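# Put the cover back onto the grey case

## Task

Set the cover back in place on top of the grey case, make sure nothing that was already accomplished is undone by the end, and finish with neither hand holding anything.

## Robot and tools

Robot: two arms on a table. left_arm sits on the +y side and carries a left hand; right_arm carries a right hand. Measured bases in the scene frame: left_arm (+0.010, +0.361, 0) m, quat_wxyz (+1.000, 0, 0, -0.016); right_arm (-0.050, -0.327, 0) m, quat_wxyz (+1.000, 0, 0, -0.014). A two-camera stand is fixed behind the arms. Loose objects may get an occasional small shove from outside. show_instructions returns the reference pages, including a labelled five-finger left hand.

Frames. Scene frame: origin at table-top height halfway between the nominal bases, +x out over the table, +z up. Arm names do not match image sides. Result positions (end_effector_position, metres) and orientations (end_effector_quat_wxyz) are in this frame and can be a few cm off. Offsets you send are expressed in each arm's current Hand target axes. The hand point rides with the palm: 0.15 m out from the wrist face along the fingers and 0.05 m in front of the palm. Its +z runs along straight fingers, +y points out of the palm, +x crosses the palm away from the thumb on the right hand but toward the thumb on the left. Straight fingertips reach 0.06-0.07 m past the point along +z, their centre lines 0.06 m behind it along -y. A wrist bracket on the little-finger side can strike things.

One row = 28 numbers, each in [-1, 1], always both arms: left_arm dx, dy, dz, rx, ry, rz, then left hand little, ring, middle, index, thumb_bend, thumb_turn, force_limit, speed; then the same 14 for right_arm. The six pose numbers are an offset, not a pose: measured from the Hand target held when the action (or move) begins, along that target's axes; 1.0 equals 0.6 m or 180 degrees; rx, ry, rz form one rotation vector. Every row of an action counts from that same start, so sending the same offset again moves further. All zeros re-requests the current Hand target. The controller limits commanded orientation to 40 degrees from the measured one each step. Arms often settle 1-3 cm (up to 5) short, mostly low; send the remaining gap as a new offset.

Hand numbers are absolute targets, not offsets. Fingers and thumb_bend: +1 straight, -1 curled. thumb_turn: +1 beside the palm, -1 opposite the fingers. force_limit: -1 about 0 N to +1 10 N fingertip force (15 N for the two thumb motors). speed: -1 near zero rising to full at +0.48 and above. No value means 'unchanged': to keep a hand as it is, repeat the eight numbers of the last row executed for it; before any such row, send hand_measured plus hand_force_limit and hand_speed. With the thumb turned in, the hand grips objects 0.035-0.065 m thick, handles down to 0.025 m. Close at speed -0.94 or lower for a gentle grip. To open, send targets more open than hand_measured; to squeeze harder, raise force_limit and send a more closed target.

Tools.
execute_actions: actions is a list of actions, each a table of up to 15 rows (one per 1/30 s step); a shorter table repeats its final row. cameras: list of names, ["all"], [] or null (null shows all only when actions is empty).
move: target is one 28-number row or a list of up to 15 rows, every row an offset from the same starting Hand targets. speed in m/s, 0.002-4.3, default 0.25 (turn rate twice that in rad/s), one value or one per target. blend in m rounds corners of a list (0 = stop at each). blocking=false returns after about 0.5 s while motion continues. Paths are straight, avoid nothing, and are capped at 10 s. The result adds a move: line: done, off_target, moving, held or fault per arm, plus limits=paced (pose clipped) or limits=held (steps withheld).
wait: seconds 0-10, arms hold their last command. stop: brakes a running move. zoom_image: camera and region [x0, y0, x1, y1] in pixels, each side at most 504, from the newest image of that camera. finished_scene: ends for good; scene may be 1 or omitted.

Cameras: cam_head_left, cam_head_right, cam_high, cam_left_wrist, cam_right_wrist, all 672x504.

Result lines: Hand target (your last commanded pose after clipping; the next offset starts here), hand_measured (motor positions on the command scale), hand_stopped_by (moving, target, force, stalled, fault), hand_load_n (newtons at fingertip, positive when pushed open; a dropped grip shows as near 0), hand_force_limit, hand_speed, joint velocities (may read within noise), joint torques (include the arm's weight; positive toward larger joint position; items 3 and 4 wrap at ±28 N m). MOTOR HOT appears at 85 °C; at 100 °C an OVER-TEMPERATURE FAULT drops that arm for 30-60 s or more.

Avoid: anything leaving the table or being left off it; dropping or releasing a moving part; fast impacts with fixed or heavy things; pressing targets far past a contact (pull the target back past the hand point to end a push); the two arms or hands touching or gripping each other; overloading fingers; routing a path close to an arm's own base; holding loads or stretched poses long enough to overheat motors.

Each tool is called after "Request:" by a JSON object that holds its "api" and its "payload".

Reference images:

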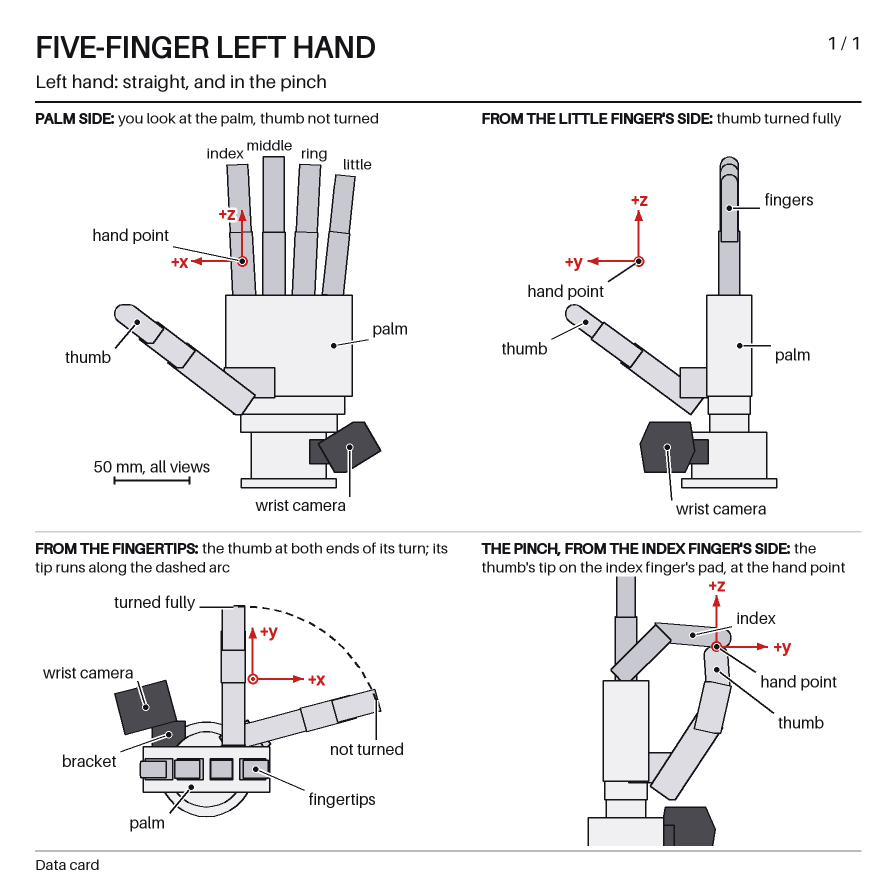

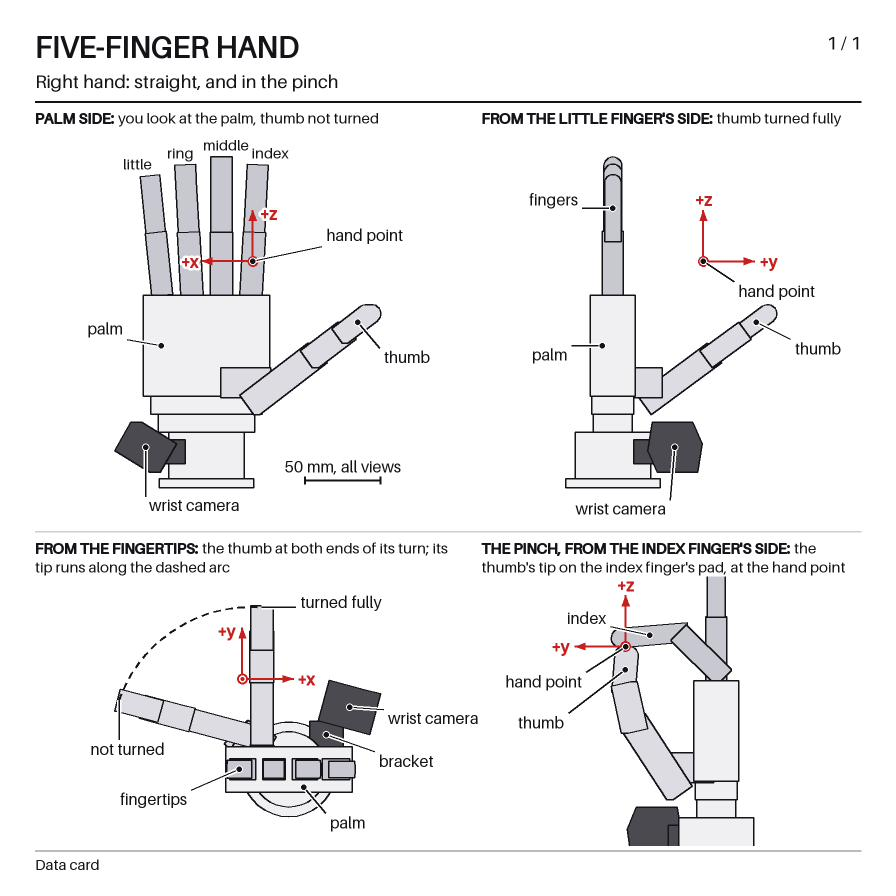

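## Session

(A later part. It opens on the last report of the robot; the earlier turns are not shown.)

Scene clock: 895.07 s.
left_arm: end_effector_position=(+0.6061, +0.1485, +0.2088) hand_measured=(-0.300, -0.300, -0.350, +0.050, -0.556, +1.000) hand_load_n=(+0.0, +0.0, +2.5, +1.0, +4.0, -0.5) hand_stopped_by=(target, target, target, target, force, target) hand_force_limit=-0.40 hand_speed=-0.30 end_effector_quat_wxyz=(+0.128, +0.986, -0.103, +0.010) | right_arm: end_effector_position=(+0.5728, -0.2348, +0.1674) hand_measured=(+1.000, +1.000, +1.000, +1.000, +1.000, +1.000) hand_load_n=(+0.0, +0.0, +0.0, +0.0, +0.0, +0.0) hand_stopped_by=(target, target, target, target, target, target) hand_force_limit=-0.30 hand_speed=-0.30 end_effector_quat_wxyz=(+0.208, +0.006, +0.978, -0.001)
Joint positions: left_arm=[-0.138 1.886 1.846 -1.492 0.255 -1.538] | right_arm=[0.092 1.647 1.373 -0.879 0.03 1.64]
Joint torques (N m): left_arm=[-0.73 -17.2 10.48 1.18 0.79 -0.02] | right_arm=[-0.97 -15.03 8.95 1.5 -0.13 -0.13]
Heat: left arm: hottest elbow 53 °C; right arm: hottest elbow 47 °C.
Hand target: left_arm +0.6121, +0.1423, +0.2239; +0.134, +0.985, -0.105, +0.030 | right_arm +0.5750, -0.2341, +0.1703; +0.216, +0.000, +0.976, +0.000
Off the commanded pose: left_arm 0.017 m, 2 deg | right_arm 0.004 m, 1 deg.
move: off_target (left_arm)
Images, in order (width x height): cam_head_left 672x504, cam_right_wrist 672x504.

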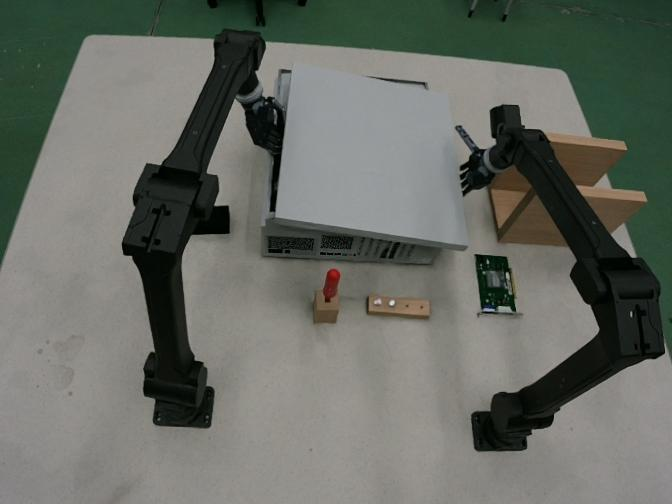

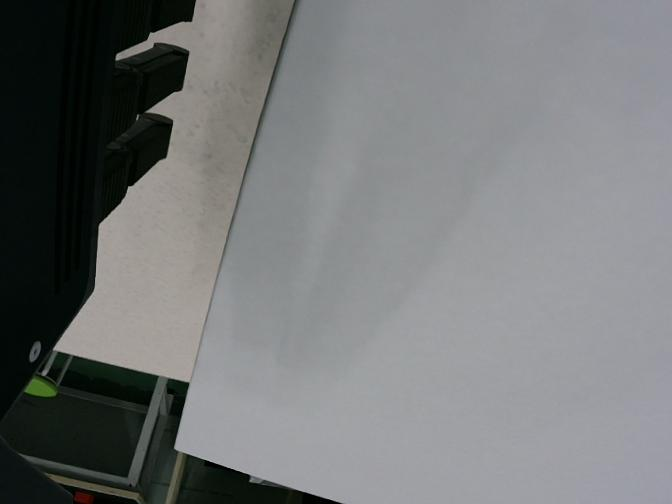

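Request:
{"api": "execute_actions", "payload": {"actions": []}}

Scene clock: 898.07 s.
left_arm: end_effector_position=(+0.6061, +0.1485, +0.2088) hand_measured=(-0.300, -0.300, -0.350, +0.050, -0.556, +1.000) hand_load_n=(+0.0, +0.0, +2.5, +1.0, +3.5, -0.5) hand_stopped_by=(target, target, target, target, force, target) hand_force_limit=-0.40 hand_speed=-0.30 end_effector_quat_wxyz=(+0.128, +0.986, -0.103, +0.010) | right_arm: end_effector_position=(+0.5728, -0.2348, +0.1674) hand_measured=(+1.000, +1.000, +1.000, +1.000, +1.000, +1.000) hand_load_n=(+0.0, +0.0, +0.0, +0.0, -0.5, +0.0) hand_stopped_by=(target, target, target, target, target, target) hand_force_limit=-0.30 hand_speed=-0.30 end_effector_quat_wxyz=(+0.208, +0.006, +0.978, -0.001)
Joint positions: left_arm=[-0.138 1.886 1.846 -1.492 0.255 -1.538] | right_arm=[0.092 1.647 1.373 -0.879 0.03 1.64]
Joint velocities: within noise
Joint torques (N m): left_arm=[-1.44 -16.5 10.55 0.94 0.83 -0.02] | right_arm=[-0.97 -15.15 8.96 1.48 -0.13 -0.12]
Heat: left arm: hottest elbow 53 °C; right arm: hottest elbow 47 °C.
Hand target: left_arm +0.6121, +0.1423, +0.2239; +0.134, +0.985, -0.105, +0.030 | right_arm +0.5750, -0.2341, +0.1703; +0.216, +0.000, +0.976, +0.000
Off the commanded pose: left_arm 0.017 m, 2 deg | right_arm 0.004 m, 1 deg.

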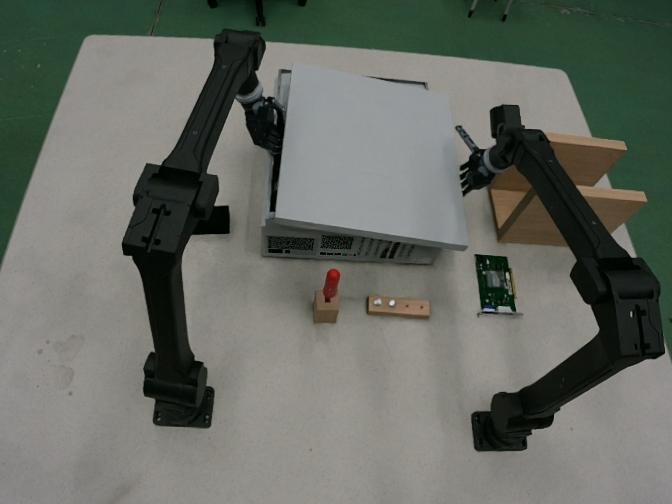

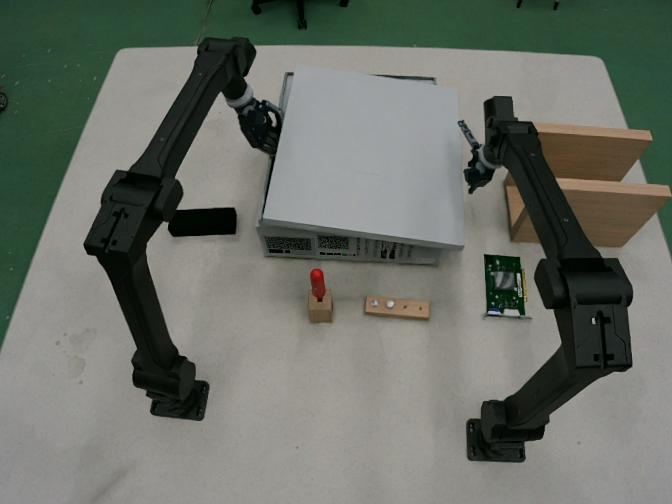

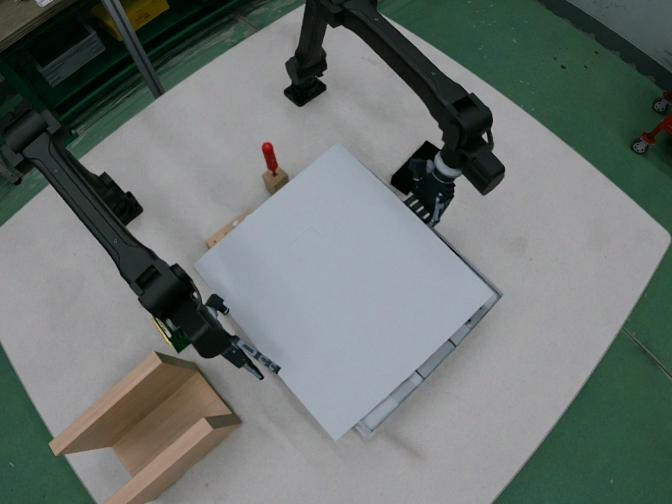

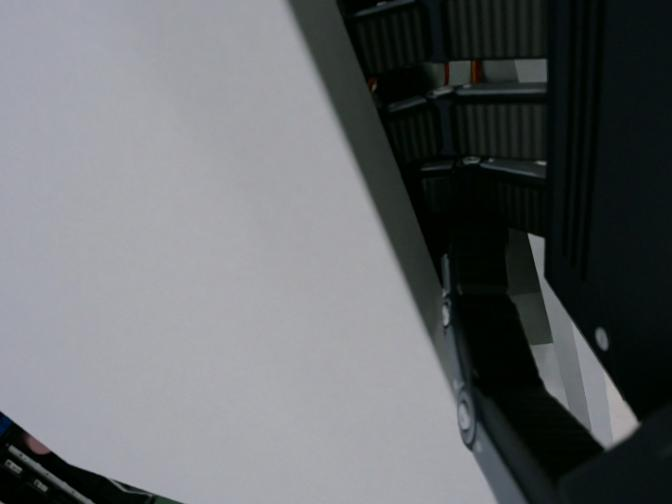

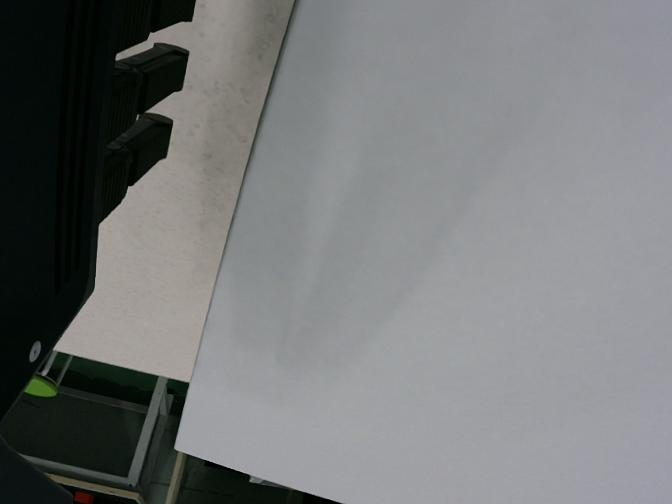

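Request:
{"api": "move", "payload": {"target": [0,0,0,0,0,0,-0.3,-0.3,-0.35,0.05,-0.65,1,-0.4,-0.3,0.0020,-0.0083,0.0633,0.0034,0.0831,0.0107,1,1,1,1,1,1,-0.3,-0.3], "speed": 0.08, "cameras": ["cam_head_left","cam_right_wrist"]}}

Scene clock: 902.93 s.
left_arm: end_effector_position=(+0.6061, +0.1485, +0.2089) hand_measured=(-0.300, -0.300, -0.350, +0.050, -0.556, +1.000) hand_load_n=(+0.0, +0.0, +2.5, +1.0, +3.5, -0.5) hand_stopped_by=(target, target, target, target, force, target) hand_force_limit=-0.40 hand_speed=-0.30 end_effector_quat_wxyz=(+0.128, +0.986, -0.103, +0.010) | right_arm: end_effector_position=(+0.5748, -0.2331, +0.1365) hand_measured=(+1.000, +1.000, +1.000, +1.000, +1.000, +1.000) hand_load_n=(+0.0, +0.0, +0.0, +0.0, +0.5, -0.5) hand_stopped_by=(target, target, target, target, target, target) hand_force_limit=-0.30 hand_speed=-0.30 end_effector_quat_wxyz=(+0.087, +0.004, +0.996, -0.002)
Joint positions: left_arm=[-0.138 1.886 1.846 -1.492 0.255 -1.538] | right_arm=[0.09 1.808 1.578 -1.167 0.016 1.64]
Joint torques (N m): left_arm=[-1.49 -17.44 10.43 0.96 0.75 -0.06] | right_arm=[-1.67 -14.04 12.04 0.06 -0.05 0.13]
Heat: left arm: hottest elbow 53 °C; right arm: hottest elbow 47 °C.
Hand target: left_arm +0.6120, +0.1423, +0.2240; +0.134, +0.985, -0.105, +0.030 | right_arm +0.5899, -0.2391, +0.1352; +0.087, +0.018, +0.996, -0.002
Off the commanded pose: left_arm 0.017 m, 2 deg | right_arm 0.016 m, 2 deg.
move: off_target (left_arm, right_arm)
Images, in order (width x height): cam_head_left 672x504, cam_right_wrist 672x504.

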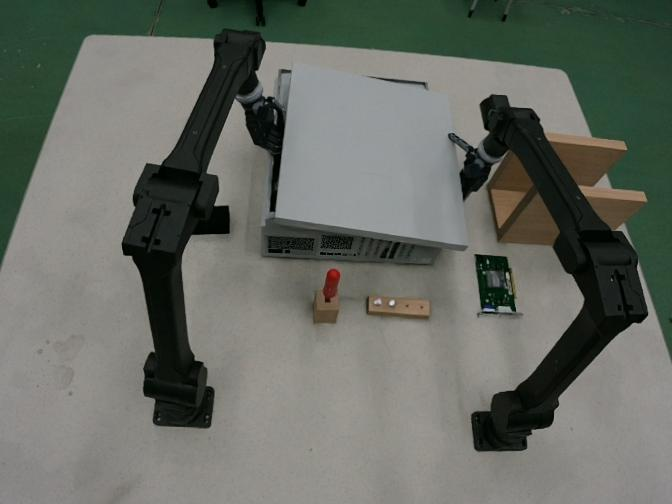

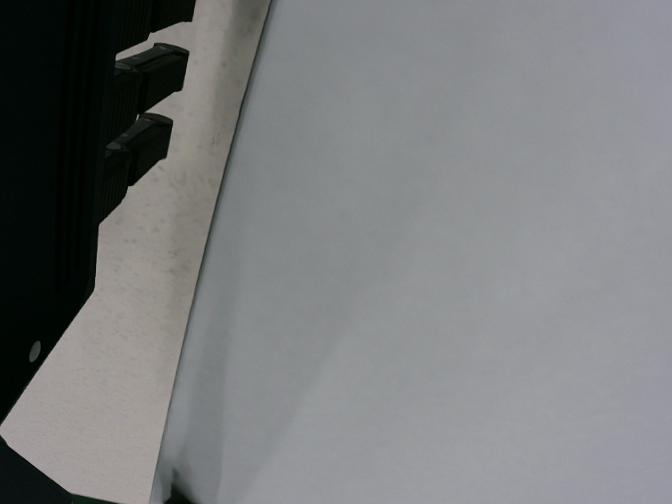

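Request:
{"api": "move", "payload": {"target": [[0,0,0,0,0,0,-0.3,-0.3,-0.35,0.05,-0.65,1,-0.4,-0.3,0.0010,0.0283,-0.0002,0,0,0,1,1,1,1,1,1,-0.3,-0.3],[-0.0033,-0.0157,-0.0045,0,0,0,-0.3,-0.3,-0.35,0.05,-0.65,1,-0.4,-0.3,0.0018,0.05,-0.0003,0,0,0,1,1,1,1,1,1,-0.3,-0.3]], "speed": 0.05, "cameras": ["cam_head_left","cam_head_right","cam_right_wrist","cam_left_wrist"]}}

Scene clock: 905.20 s.
left_arm: end_effector_position=(+0.6060, +0.1487, +0.2086) hand_measured=(-0.300, -0.300, -0.350, +0.050, -0.556, +1.000) hand_load_n=(+0.0, +0.0, +2.5, +1.0, +3.5, -1.0) hand_stopped_by=(target, target, target, target, force, target) hand_force_limit=-0.40 hand_speed=-0.30 end_effector_quat_wxyz=(+0.129, +0.986, -0.103, +0.010) | right_arm: end_effector_position=(+0.5797, -0.2262, +0.1368) hand_measured=(+1.000, +1.000, +1.000, +1.000, +1.000, +1.000) hand_load_n=(+0.0, +0.0, +0.0, +0.0, +0.5, +0.5) hand_stopped_by=(target, target, target, target, target, target) hand_force_limit=-0.30 hand_speed=-0.30 end_effector_quat_wxyz=(+0.088, +0.029, +0.996, -0.003)
Joint positions: left_arm=[-0.138 1.886 1.845 -1.492 0.256 -1.538] | right_arm=[0.107 1.814 1.587 -1.169 0.024 1.707]
Joint torques (N m): left_arm=[0.5 -16.21 10.06 0.65 0.79 0.17] | right_arm=[1.03 -14.33 12.04 -0.05 -0.01 -0.03]
Heat: left arm: hottest elbow 53 °C; right arm: hottest elbow 47 °C.
Hand target: left_arm +0.6120, +0.1524, +0.2239; +0.134, +0.985, -0.104, +0.030 | right_arm +0.5898, -0.2091, +0.1351; +0.086, +0.018, +0.996, -0.002
Off the commanded pose: left_arm 0.017 m, 2 deg | right_arm 0.020 m, 1 deg.
move: off_target (left_arm, right_arm)
Images, in order (width x height): cam_head_left 672x504, cam_head_right 672x504, cam_left_wrist 672x504, cam_right_wrist 672x504.

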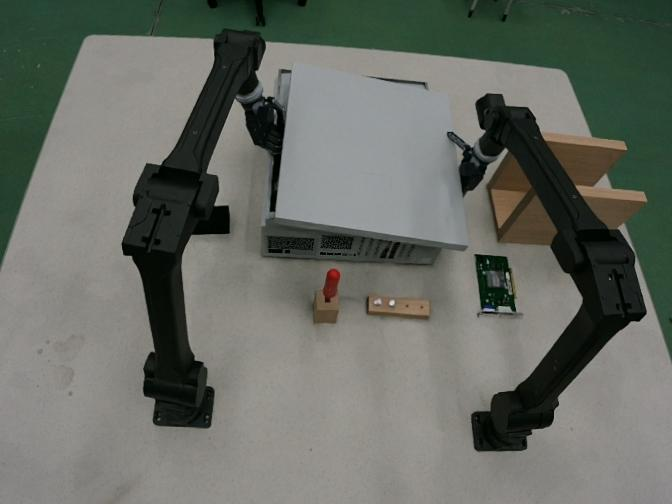

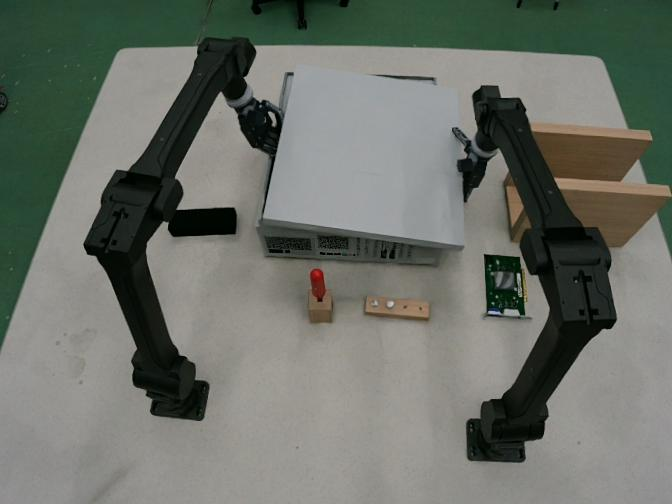

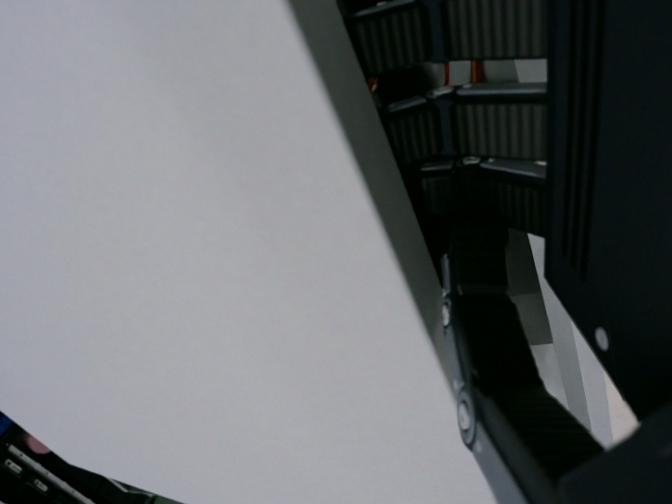

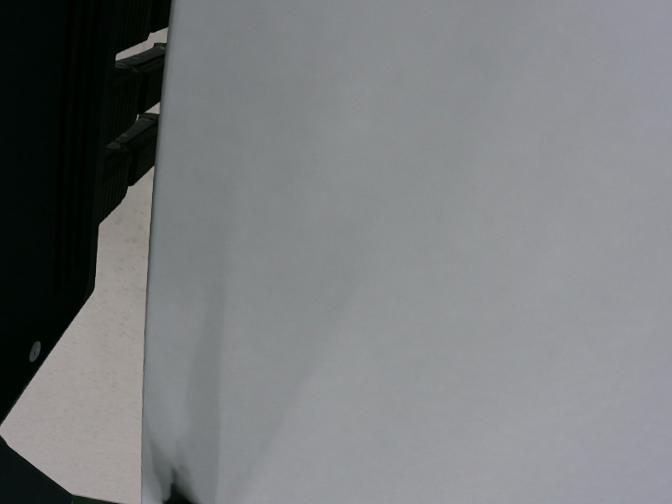

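Request:
{"api": "move", "payload": {"target": [[-0.0033,-0.0157,-0.0045,0,0,0,-0.3,-0.3,-0.35,0.05,-0.65,1,-0.4,-0.3,0.0006,0.01667,-0.0001,0,0,0,1,1,1,1,1,1,-0.3,-0.3]], "speed": 0.04, "cameras": ["cam_head_left"]}}

Request:
{"api": "move", "payload": {"target": [[-0.0033,-0.0157,-0.0045,0,0,0,-0.3,-0.3,-0.35,0.05,-0.65,1,-0.4,-0.3,0.0006,0.01667,-0.0001,0,0,0,1,1,1,1,1,1,-0.3,-0.3]], "speed": 0.04, "cameras": ["cam_head_left","cam_right_wrist"]}}

Scene clock: 906.53 s.
left_arm: end_effector_position=(+0.6050, +0.1500, +0.2074) hand_measured=(-0.300, -0.300, -0.350, +0.050, -0.556, +1.000) hand_load_n=(+0.0, +0.0, +3.0, +1.0, +3.5, -0.5) hand_stopped_by=(target, target, target, target, force, target) hand_force_limit=-0.40 hand_speed=-0.30 end_effector_quat_wxyz=(+0.132, +0.986, -0.104, +0.008) | right_arm: end_effector_position=(+0.5819, -0.2197, +0.1376) hand_measured=(+1.000, +1.000, +1.000, +1.000, +1.000, +1.000) hand_load_n=(+0.0, +0.0, +0.0, +0.0, +0.5, +0.5) hand_stopped_by=(target, target, target, target, target, target) hand_force_limit=-0.30 hand_speed=-0.30 end_effector_quat_wxyz=(+0.089, +0.036, +0.995, -0.003)
Joint positions: left_arm=[-0.133 1.886 1.84 -1.492 0.263 -1.531] | right_arm=[0.12 1.818 1.593 -1.17 0.029 1.733]
Joint torques (N m): left_arm=[0.73 -17.55 10.22 0.59 0.48 0.28] | right_arm=[1.38 -14.39 11.85 -0.06 -0.09 -0.1]
Heat: left arm: hottest elbow 53 °C; right arm: hottest elbow 48 °C.
Hand target: left_arm +0.6121, +0.1623, +0.2240; +0.135, +0.985, -0.104, +0.030 | right_arm +0.5897, -0.1991, +0.1352; +0.087, +0.018, +0.996, -0.002
Off the commanded pose: left_arm 0.022 m, 3 deg | right_arm 0.022 m, 2 deg.
move: off_target (left_arm, right_arm)
Images, in order (width x height): cam_head_left 672x504.

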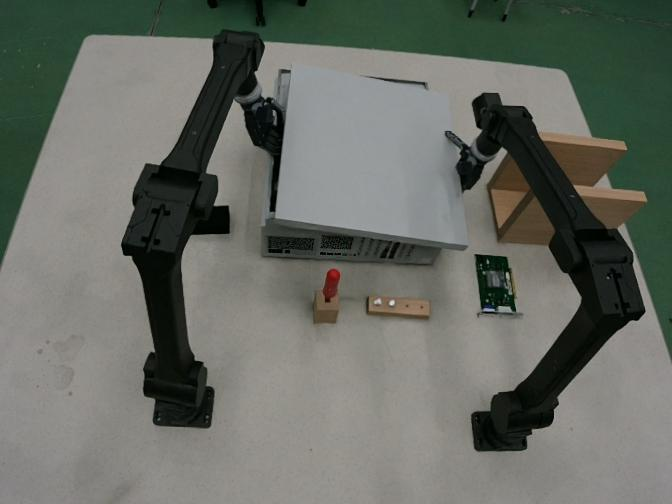

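Scene clock: 907.43 s.
left_arm: end_effector_position=(+0.6047, +0.1525, +0.2074) hand_measured=(-0.300, -0.300, -0.350, +0.050, -0.556, +1.000) hand_load_n=(+0.0, +0.0, +4.0, +0.5, +3.0, +0.0) hand_stopped_by=(target, target, target, target, force, target) hand_force_limit=-0.40 hand_speed=-0.30 end_effector_quat_wxyz=(+0.136, +0.985, -0.107, +0.008) | right_arm: end_effector_position=(+0.5833, -0.2110, +0.1383) hand_measured=(+1.000, +1.000, +1.000, +1.000, +1.000, +1.000) hand_load_n=(+0.0, +0.0, +0.0, +0.0, +0.5, +0.5) hand_stopped_by=(target, target, target, target, target, target) hand_force_limit=-0.30 hand_speed=-0.30 end_effector_quat_wxyz=(+0.091, +0.038, +0.995, -0.004)
Joint positions: left_arm=[-0.127 1.886 1.838 -1.492 0.272 -1.518] | right_arm=[0.136 1.821 1.599 -1.17 0.034 1.751]
Joint torques (N m): left_arm=[1.67 -17.85 9.94 0.65 0.24 0.31] | right_arm=[1.44 -14.33 11.79 -0.13 -0.16 -0.11]
Heat: left arm: hottest elbow 53 °C; right arm: hottest elbow 48 °C.
Hand target: left_arm +0.6120, +0.1723, +0.2238; +0.134, +0.985, -0.104, +0.030 | right_arm +0.5897, -0.1891, +0.1352; +0.087, +0.018, +0.996, -0.002
Off the commanded pose: left_arm 0.027 m, 3 deg | right_arm 0.023 m, 2 deg.
move: off_target (left_arm, right_arm)
Images, in order (width x height): cam_head_left 672x504, cam_right_wrist 672x504.

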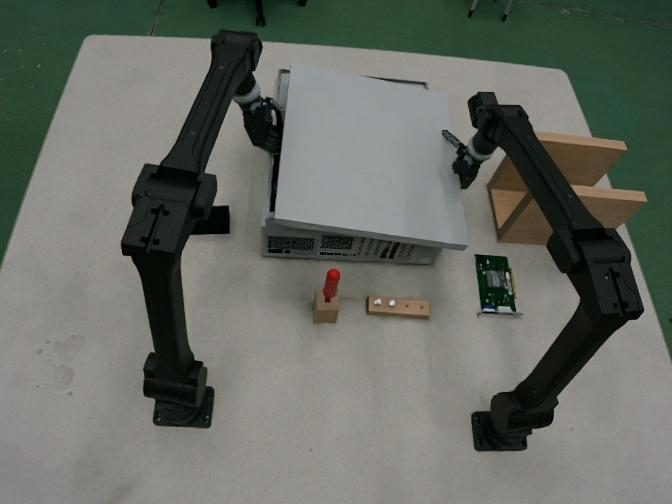

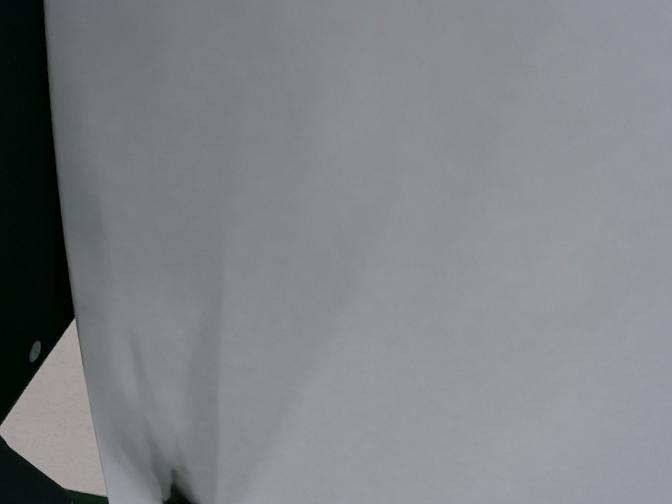

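Request:
{"api": "move", "payload": {"target": [[-0.0016,-0.0079,-0.0023,0,0,0,-0.3,-0.3,-0.35,0.05,-0.65,1,-0.4,-0.3,0.0006,0.01667,-0.0001,0,0,0,1,1,1,1,1,1,-0.3,-0.3]], "speed": 0.04, "cameras": ["cam_head_left","cam_right_wrist"]}}

Request:
{"api": "move", "payload": {"target": [[-0.0016,-0.0079,-0.0023,0,0,0,-0.3,-0.3,-0.35,0.05,-0.65,1,-0.4,-0.3,0.0006,0.01667,-0.0001,0,0,0,1,1,1,1,1,1,-0.3,-0.3]], "speed": 0.04, "cameras": ["cam_head_left","cam_head_right","cam_right_wrist","cam_left_wrist"]}}

Scene clock: 909.17 s.
left_arm: end_effector_position=(+0.6060, +0.1597, +0.2101) hand_measured=(-0.300, -0.300, -0.350, +0.050, -0.556, +1.000) hand_load_n=(+0.0, +0.5, +3.0, +0.5, +3.0, +0.0) hand_stopped_by=(target, target, target, target, force, target) hand_force_limit=-0.40 hand_speed=-0.30 end_effector_quat_wxyz=(+0.138, +0.984, -0.109, +0.012) | right_arm: end_effector_position=(+0.5841, -0.2034, +0.1392) hand_measured=(+1.000, +1.000, +1.000, +1.000, +1.000, +1.000) hand_load_n=(+0.0, +0.0, +0.0, +0.0, +1.0, +0.5) hand_stopped_by=(target, target, target, target, target, target) hand_force_limit=-0.30 hand_speed=-0.30 end_effector_quat_wxyz=(+0.092, +0.039, +0.995, -0.005)
Joint positions: left_arm=[-0.113 1.883 1.838 -1.492 0.276 -1.501] | right_arm=[0.15 1.823 1.605 -1.173 0.039 1.767]
Joint torques (N m): left_arm=[1.49 -17.9 9.72 0.49 0.11 0.16] | right_arm=[1.67 -14.45 11.66 -0.12 -0.26 -0.11]
Heat: left arm: hottest elbow 52 °C; right arm: hottest elbow 48 °C.
Hand target: left_arm +0.6121, +0.1773, +0.2239; +0.134, +0.985, -0.104, +0.030 | right_arm +0.5898, -0.1791, +0.1353; +0.087, +0.018, +0.996, -0.002
Off the commanded pose: left_arm 0.023 m, 2 deg | right_arm 0.025 m, 2 deg.
move: off_target (left_arm, right_arm)
Images, in order (width x height): cam_head_left 672x504, cam_right_wrist 672x504.

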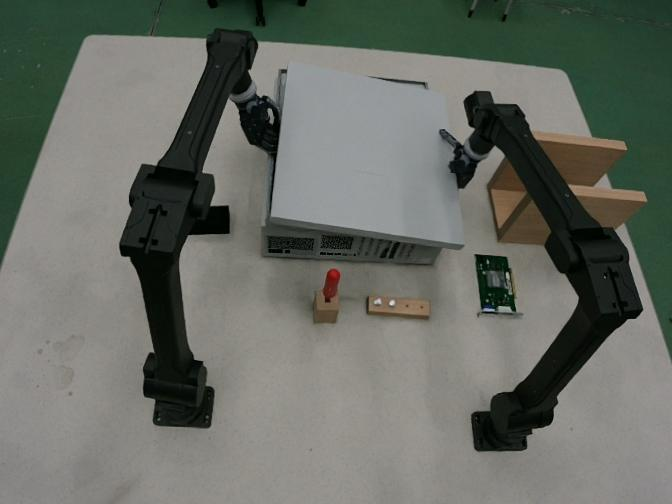

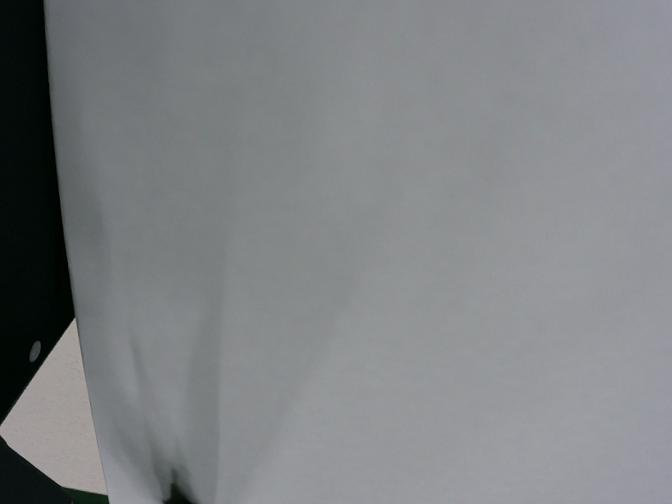

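Scene clock: 910.07 s.
left_arm: end_effector_position=(+0.6079, +0.1681, +0.2105) hand_measured=(-0.300, -0.300, -0.350, +0.050, -0.556, +1.000) hand_load_n=(+0.0, +0.0, +2.5, +0.0, +3.5, -0.5) hand_stopped_by=(target, target, target, target, force, target) hand_force_limit=-0.40 hand_speed=-0.30 end_effector_quat_wxyz=(+0.138, +0.984, -0.108, +0.014) | right_arm: end_effector_position=(+0.5851, -0.1943, +0.1400) hand_measured=(+1.000, +1.000, +1.000, +1.000, +1.000, +1.000) hand_load_n=(+0.0, +0.0, +0.5, +0.0, +0.5, +0.5) hand_stopped_by=(target, target, target, target, target, target) hand_force_limit=-0.30 hand_speed=-0.30 end_effector_quat_wxyz=(+0.093, +0.040, +0.995, -0.004)
Joint positions: left_arm=[-0.099 1.882 1.838 -1.492 0.275 -1.488] | right_arm=[0.165 1.827 1.612 -1.175 0.041 1.784]
Joint torques (N m): left_arm=[1.85 -18.26 9.73 0.49 0.12 0.14] | right_arm=[1.79 -14.39 11.73 -0.14 -0.19 -0.11]
Heat: left arm: hottest elbow 52 °C; right arm: hottest elbow 47 °C.
Hand target: left_arm +0.6121, +0.1825, +0.2239; +0.134, +0.985, -0.104, +0.030 | right_arm +0.5897, -0.1689, +0.1351; +0.086, +0.017, +0.996, -0.002
Off the commanded pose: left_arm 0.020 m, 2 deg | right_arm 0.026 m, 3 deg.
move: off_target (left_arm, right_arm)
Images, in order (width x height): cam_head_left 672x504, cam_head_right 672x504, cam_left_wrist 672x504, cam_right_wrist 672x504.

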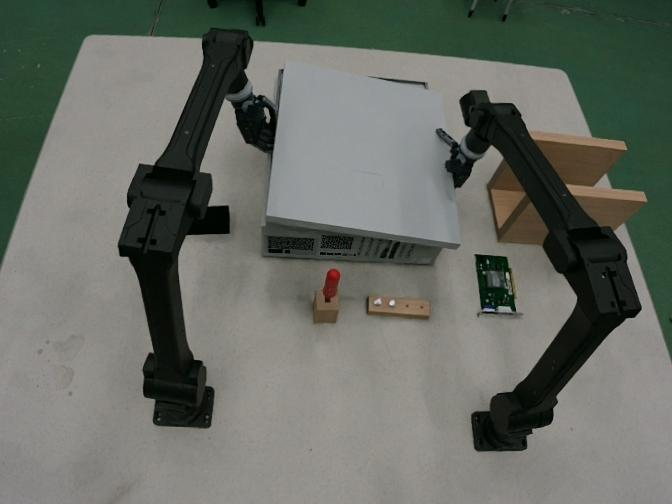

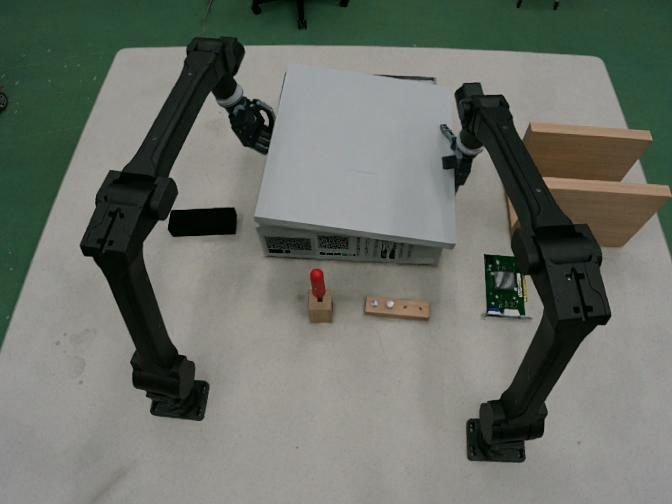

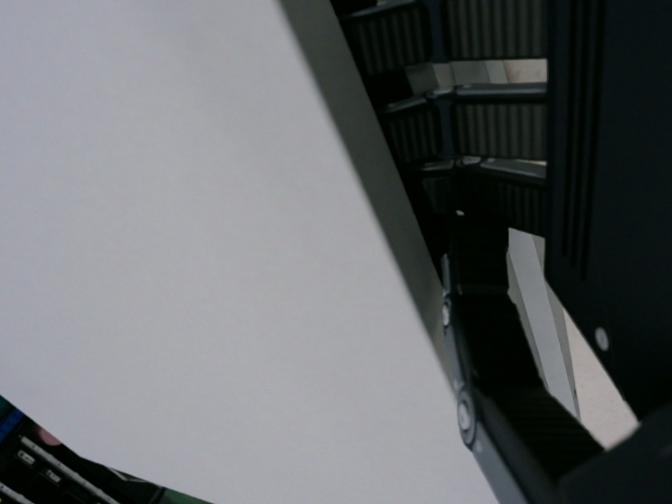

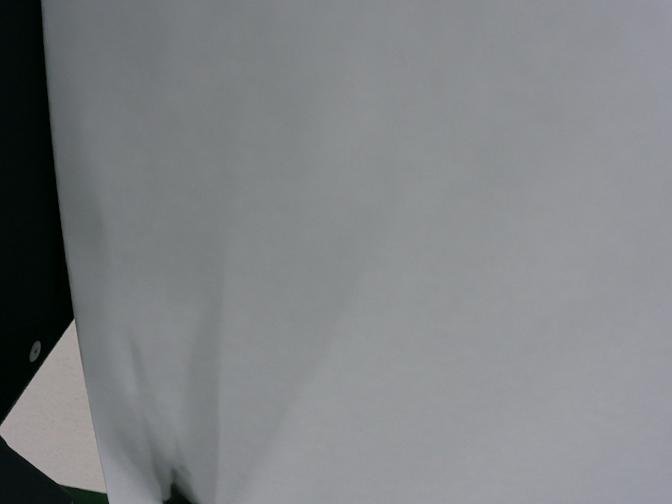

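Request:
{"api": "zoom_image", "payload": {"camera": "cam_head_left", "region": [220, 40, 480, 270]}}

Scaled by 1.938 from the camera's 672x504 image, which has a finer 960x720 frame.

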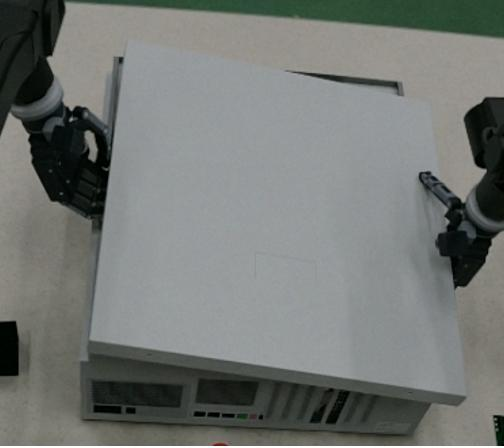

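Request:
{"api": "zoom_image", "payload": {"camera": "cam_head_right", "region": [230, 40, 490, 270]}}

Request:
{"api": "execute_actions", "payload": {"actions": []}}

Request:
{"api": "zoom_image", "payload": {"camera": "cam_high", "region": [320, 240, 520, 450]}}

Scaled by 1.938 from the camera's 672x504 image, which has a finer 960x720 frame.

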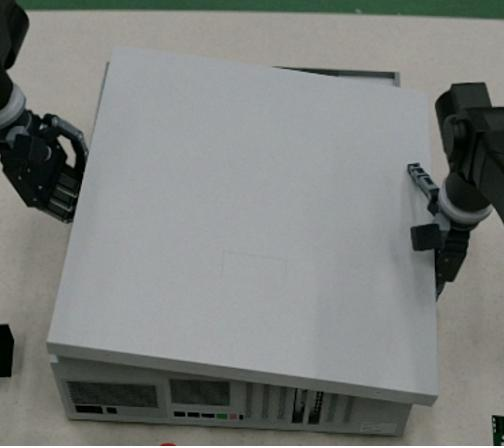

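Scene clock: 912.73 s.
left_arm: end_effector_position=(+0.6079, +0.1681, +0.2105) hand_measured=(-0.300, -0.300, -0.350, +0.050, -0.556, +1.000) hand_load_n=(-0.5, +0.0, +3.0, +0.0, +3.5, -0.5) hand_stopped_by=(target, target, target, target, force, target) hand_force_limit=-0.40 hand_speed=-0.30 end_effector_quat_wxyz=(+0.138, +0.984, -0.108, +0.014) | right_arm: end_effector_position=(+0.5851, -0.1943, +0.1400) hand_measured=(+1.000, +1.000, +1.000, +1.000, +1.000, +1.000) hand_load_n=(+0.0, +0.0, +0.0, +0.0, +0.5, +0.5) hand_stopped_by=(target, target, target, target, target, target) hand_force_limit=-0.30 hand_speed=-0.30 end_effector_quat_wxyz=(+0.093, +0.040, +0.995, -0.004)
Joint positions: left_arm=[-0.099 1.882 1.838 -1.492 0.275 -1.488] | right_arm=[0.165 1.827 1.612 -1.175 0.041 1.784]
Joint velocities: within noise
Joint torques (N m): left_arm=[1.2 -17.32 9.72 0.38 0.12 0.1] | right_arm=[1.9 -14.33 11.71 -0.16 -0.19 -0.11]
Heat: left arm: hottest elbow 51 °C; right arm: hottest elbow 47 °C.
Hand target: left_arm +0.6121, +0.1825, +0.2239; +0.134, +0.985, -0.104, +0.030 | right_arm +0.5897, -0.1689, +0.1351; +0.087, +0.017, +0.996, -0.002
Off the commanded pose: left_arm 0.020 m, 2 deg | right_arm 0.026 m, 3 deg.

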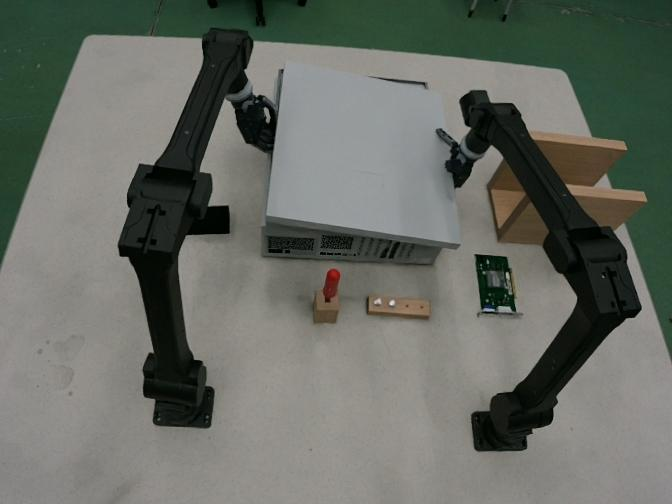

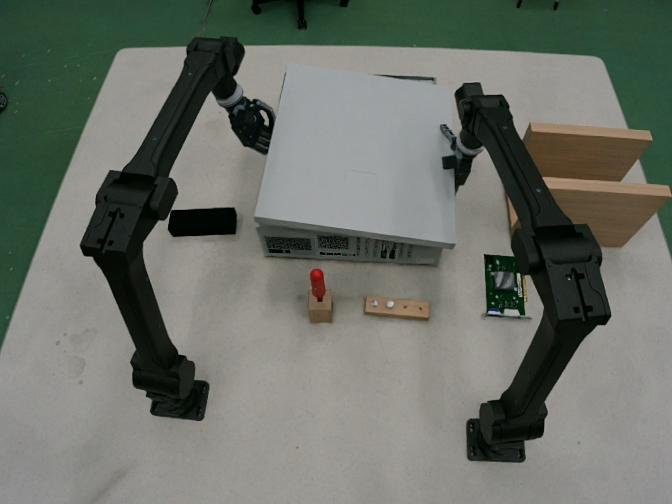

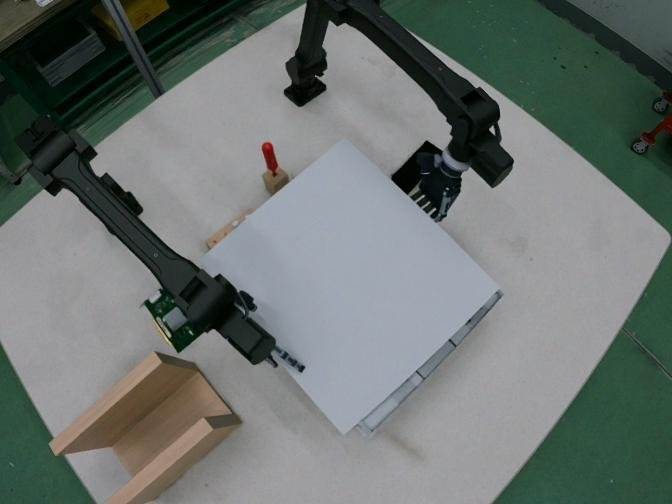

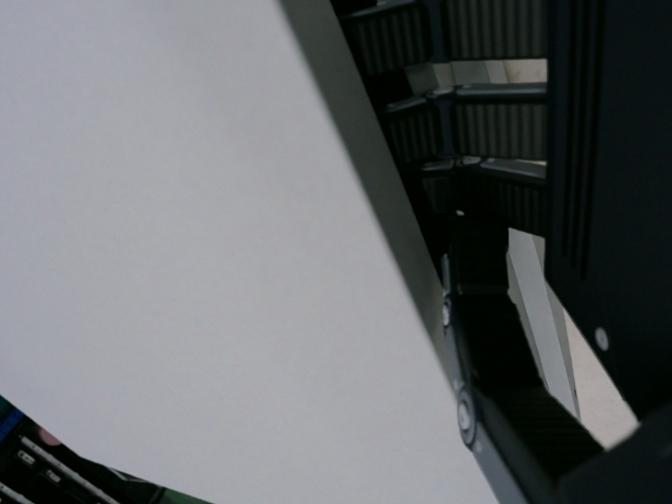

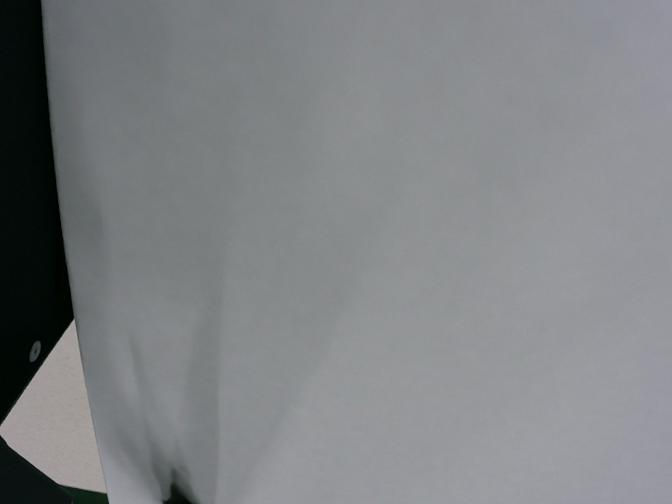

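Scaled by 2.400 from the camera's 672x504 image, which has a finer 960x720 frame.

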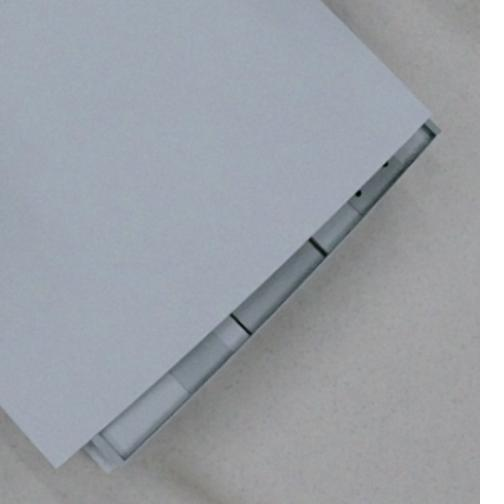

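Request:
{"api": "move", "payload": {"target": [[0,0,0,0,0,0,-0.3,-0.3,-0.35,0.05,-0.65,1,-0.4,-0.3,-0.0009,-0.025,0.0002,0,0,0,1,1,1,1,1,1,-0.3,-0.3],[-0.0326,0.0071,-0.0011,0,0,0,-0.3,-0.3,-0.35,0.05,-0.65,1,-0.4,-0.3,-0.0009,-0.025,0.0002,0,0,0,1,1,1,1,1,1,-0.3,-0.3]], "speed": 0.04, "cameras": ["cam_head_left","cam_high"]}}

Scene clock: 919.97 s.
left_arm: end_effector_position=(+0.5927, +0.1718, +0.2098) hand_measured=(-0.300, -0.300, -0.350, +0.050, -0.556, +1.000) hand_load_n=(+0.0, +0.0, +4.5, +0.0, +3.5, +0.0) hand_stopped_by=(target, target, target, target, force, target) hand_force_limit=-0.40 hand_speed=-0.30 end_effector_quat_wxyz=(+0.136, +0.985, -0.105, +0.017) | right_arm: end_effector_position=(+0.5835, -0.1924, +0.1400) hand_measured=(+1.000, +1.000, +1.000, +1.000, +1.000, +1.000) hand_load_n=(+0.0, +0.0, +0.0, +0.0, +1.0, -0.5) hand_stopped_by=(target, target, target, target, target, target) hand_force_limit=-0.30 hand_speed=-0.30 end_effector_quat_wxyz=(+0.092, +0.027, +0.995, -0.002)
Joint positions: left_arm=[-0.097 1.832 1.764 -1.461 0.271 -1.494] | right_arm=[0.165 1.827 1.612 -1.175 0.034 1.76]
Joint torques (N m): left_arm=[0.97 -17.55 9.1 0.31 0.34 0.16] | right_arm=[-0.09 -14.68 11.21 -0.03 -0.09 -0.11]
Heat: left arm: hottest elbow 50 °C; right arm: hottest elbow 47 °C.
Hand target: left_arm +0.5920, +0.1825, +0.2240; +0.134, +0.985, -0.104, +0.030 | right_arm +0.5898, -0.1842, +0.1351; +0.087, +0.018, +0.996, -0.002
Off the commanded pose: left_arm 0.018 m, 2 deg | right_arm 0.012 m, 1 deg.
move: off_target (left_arm, right_arm)
Images, in order (width x height): cam_head_left 672x504, cam_high 672x504.

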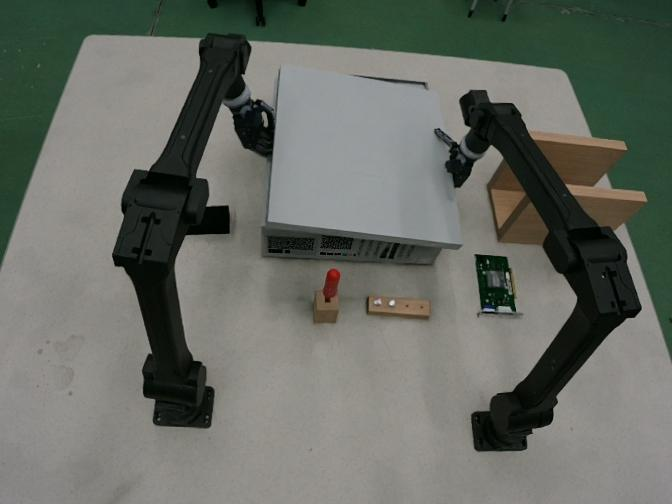

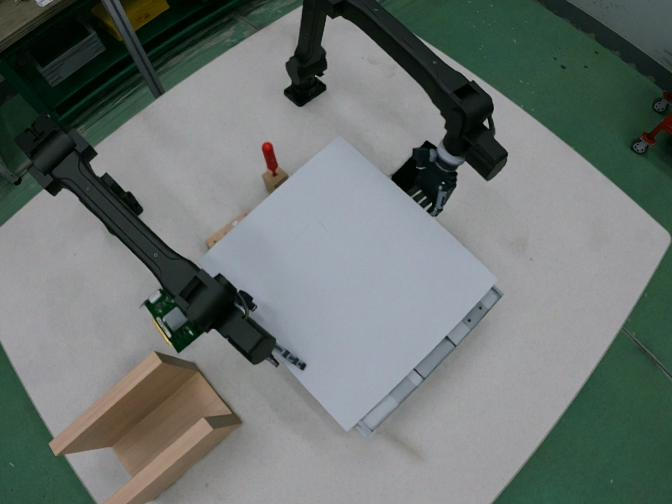

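Request:
{"api": "zoom_image", "payload": {"camera": "cam_high", "region": [320, 240, 520, 450]}}

Request:
{"api": "zoom_image", "payload": {"camera": "cam_head_left", "region": [220, 40, 480, 270]}}

Scaled by 2.400 from the camera's 672x504 image, which has a finer 960x720 frame.

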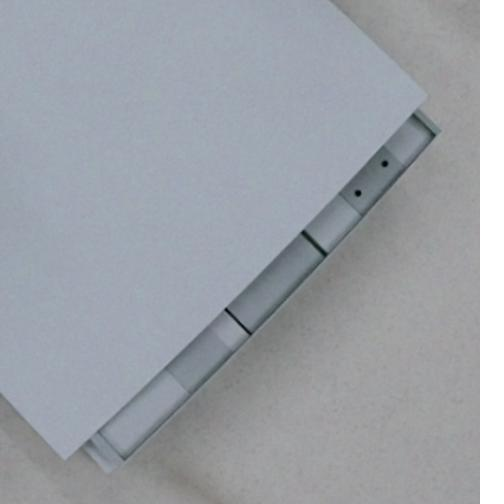

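Scaled by 1.938 from the camera's 672x504 image, which has a finer 960x720 frame.

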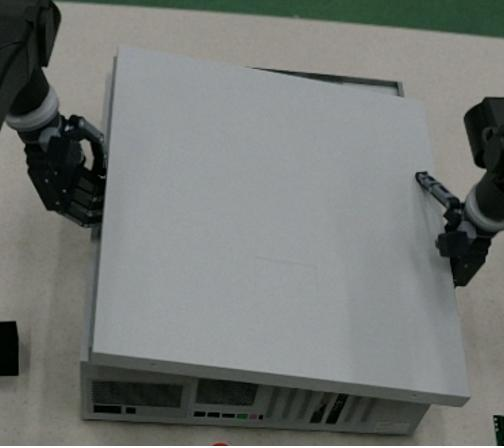

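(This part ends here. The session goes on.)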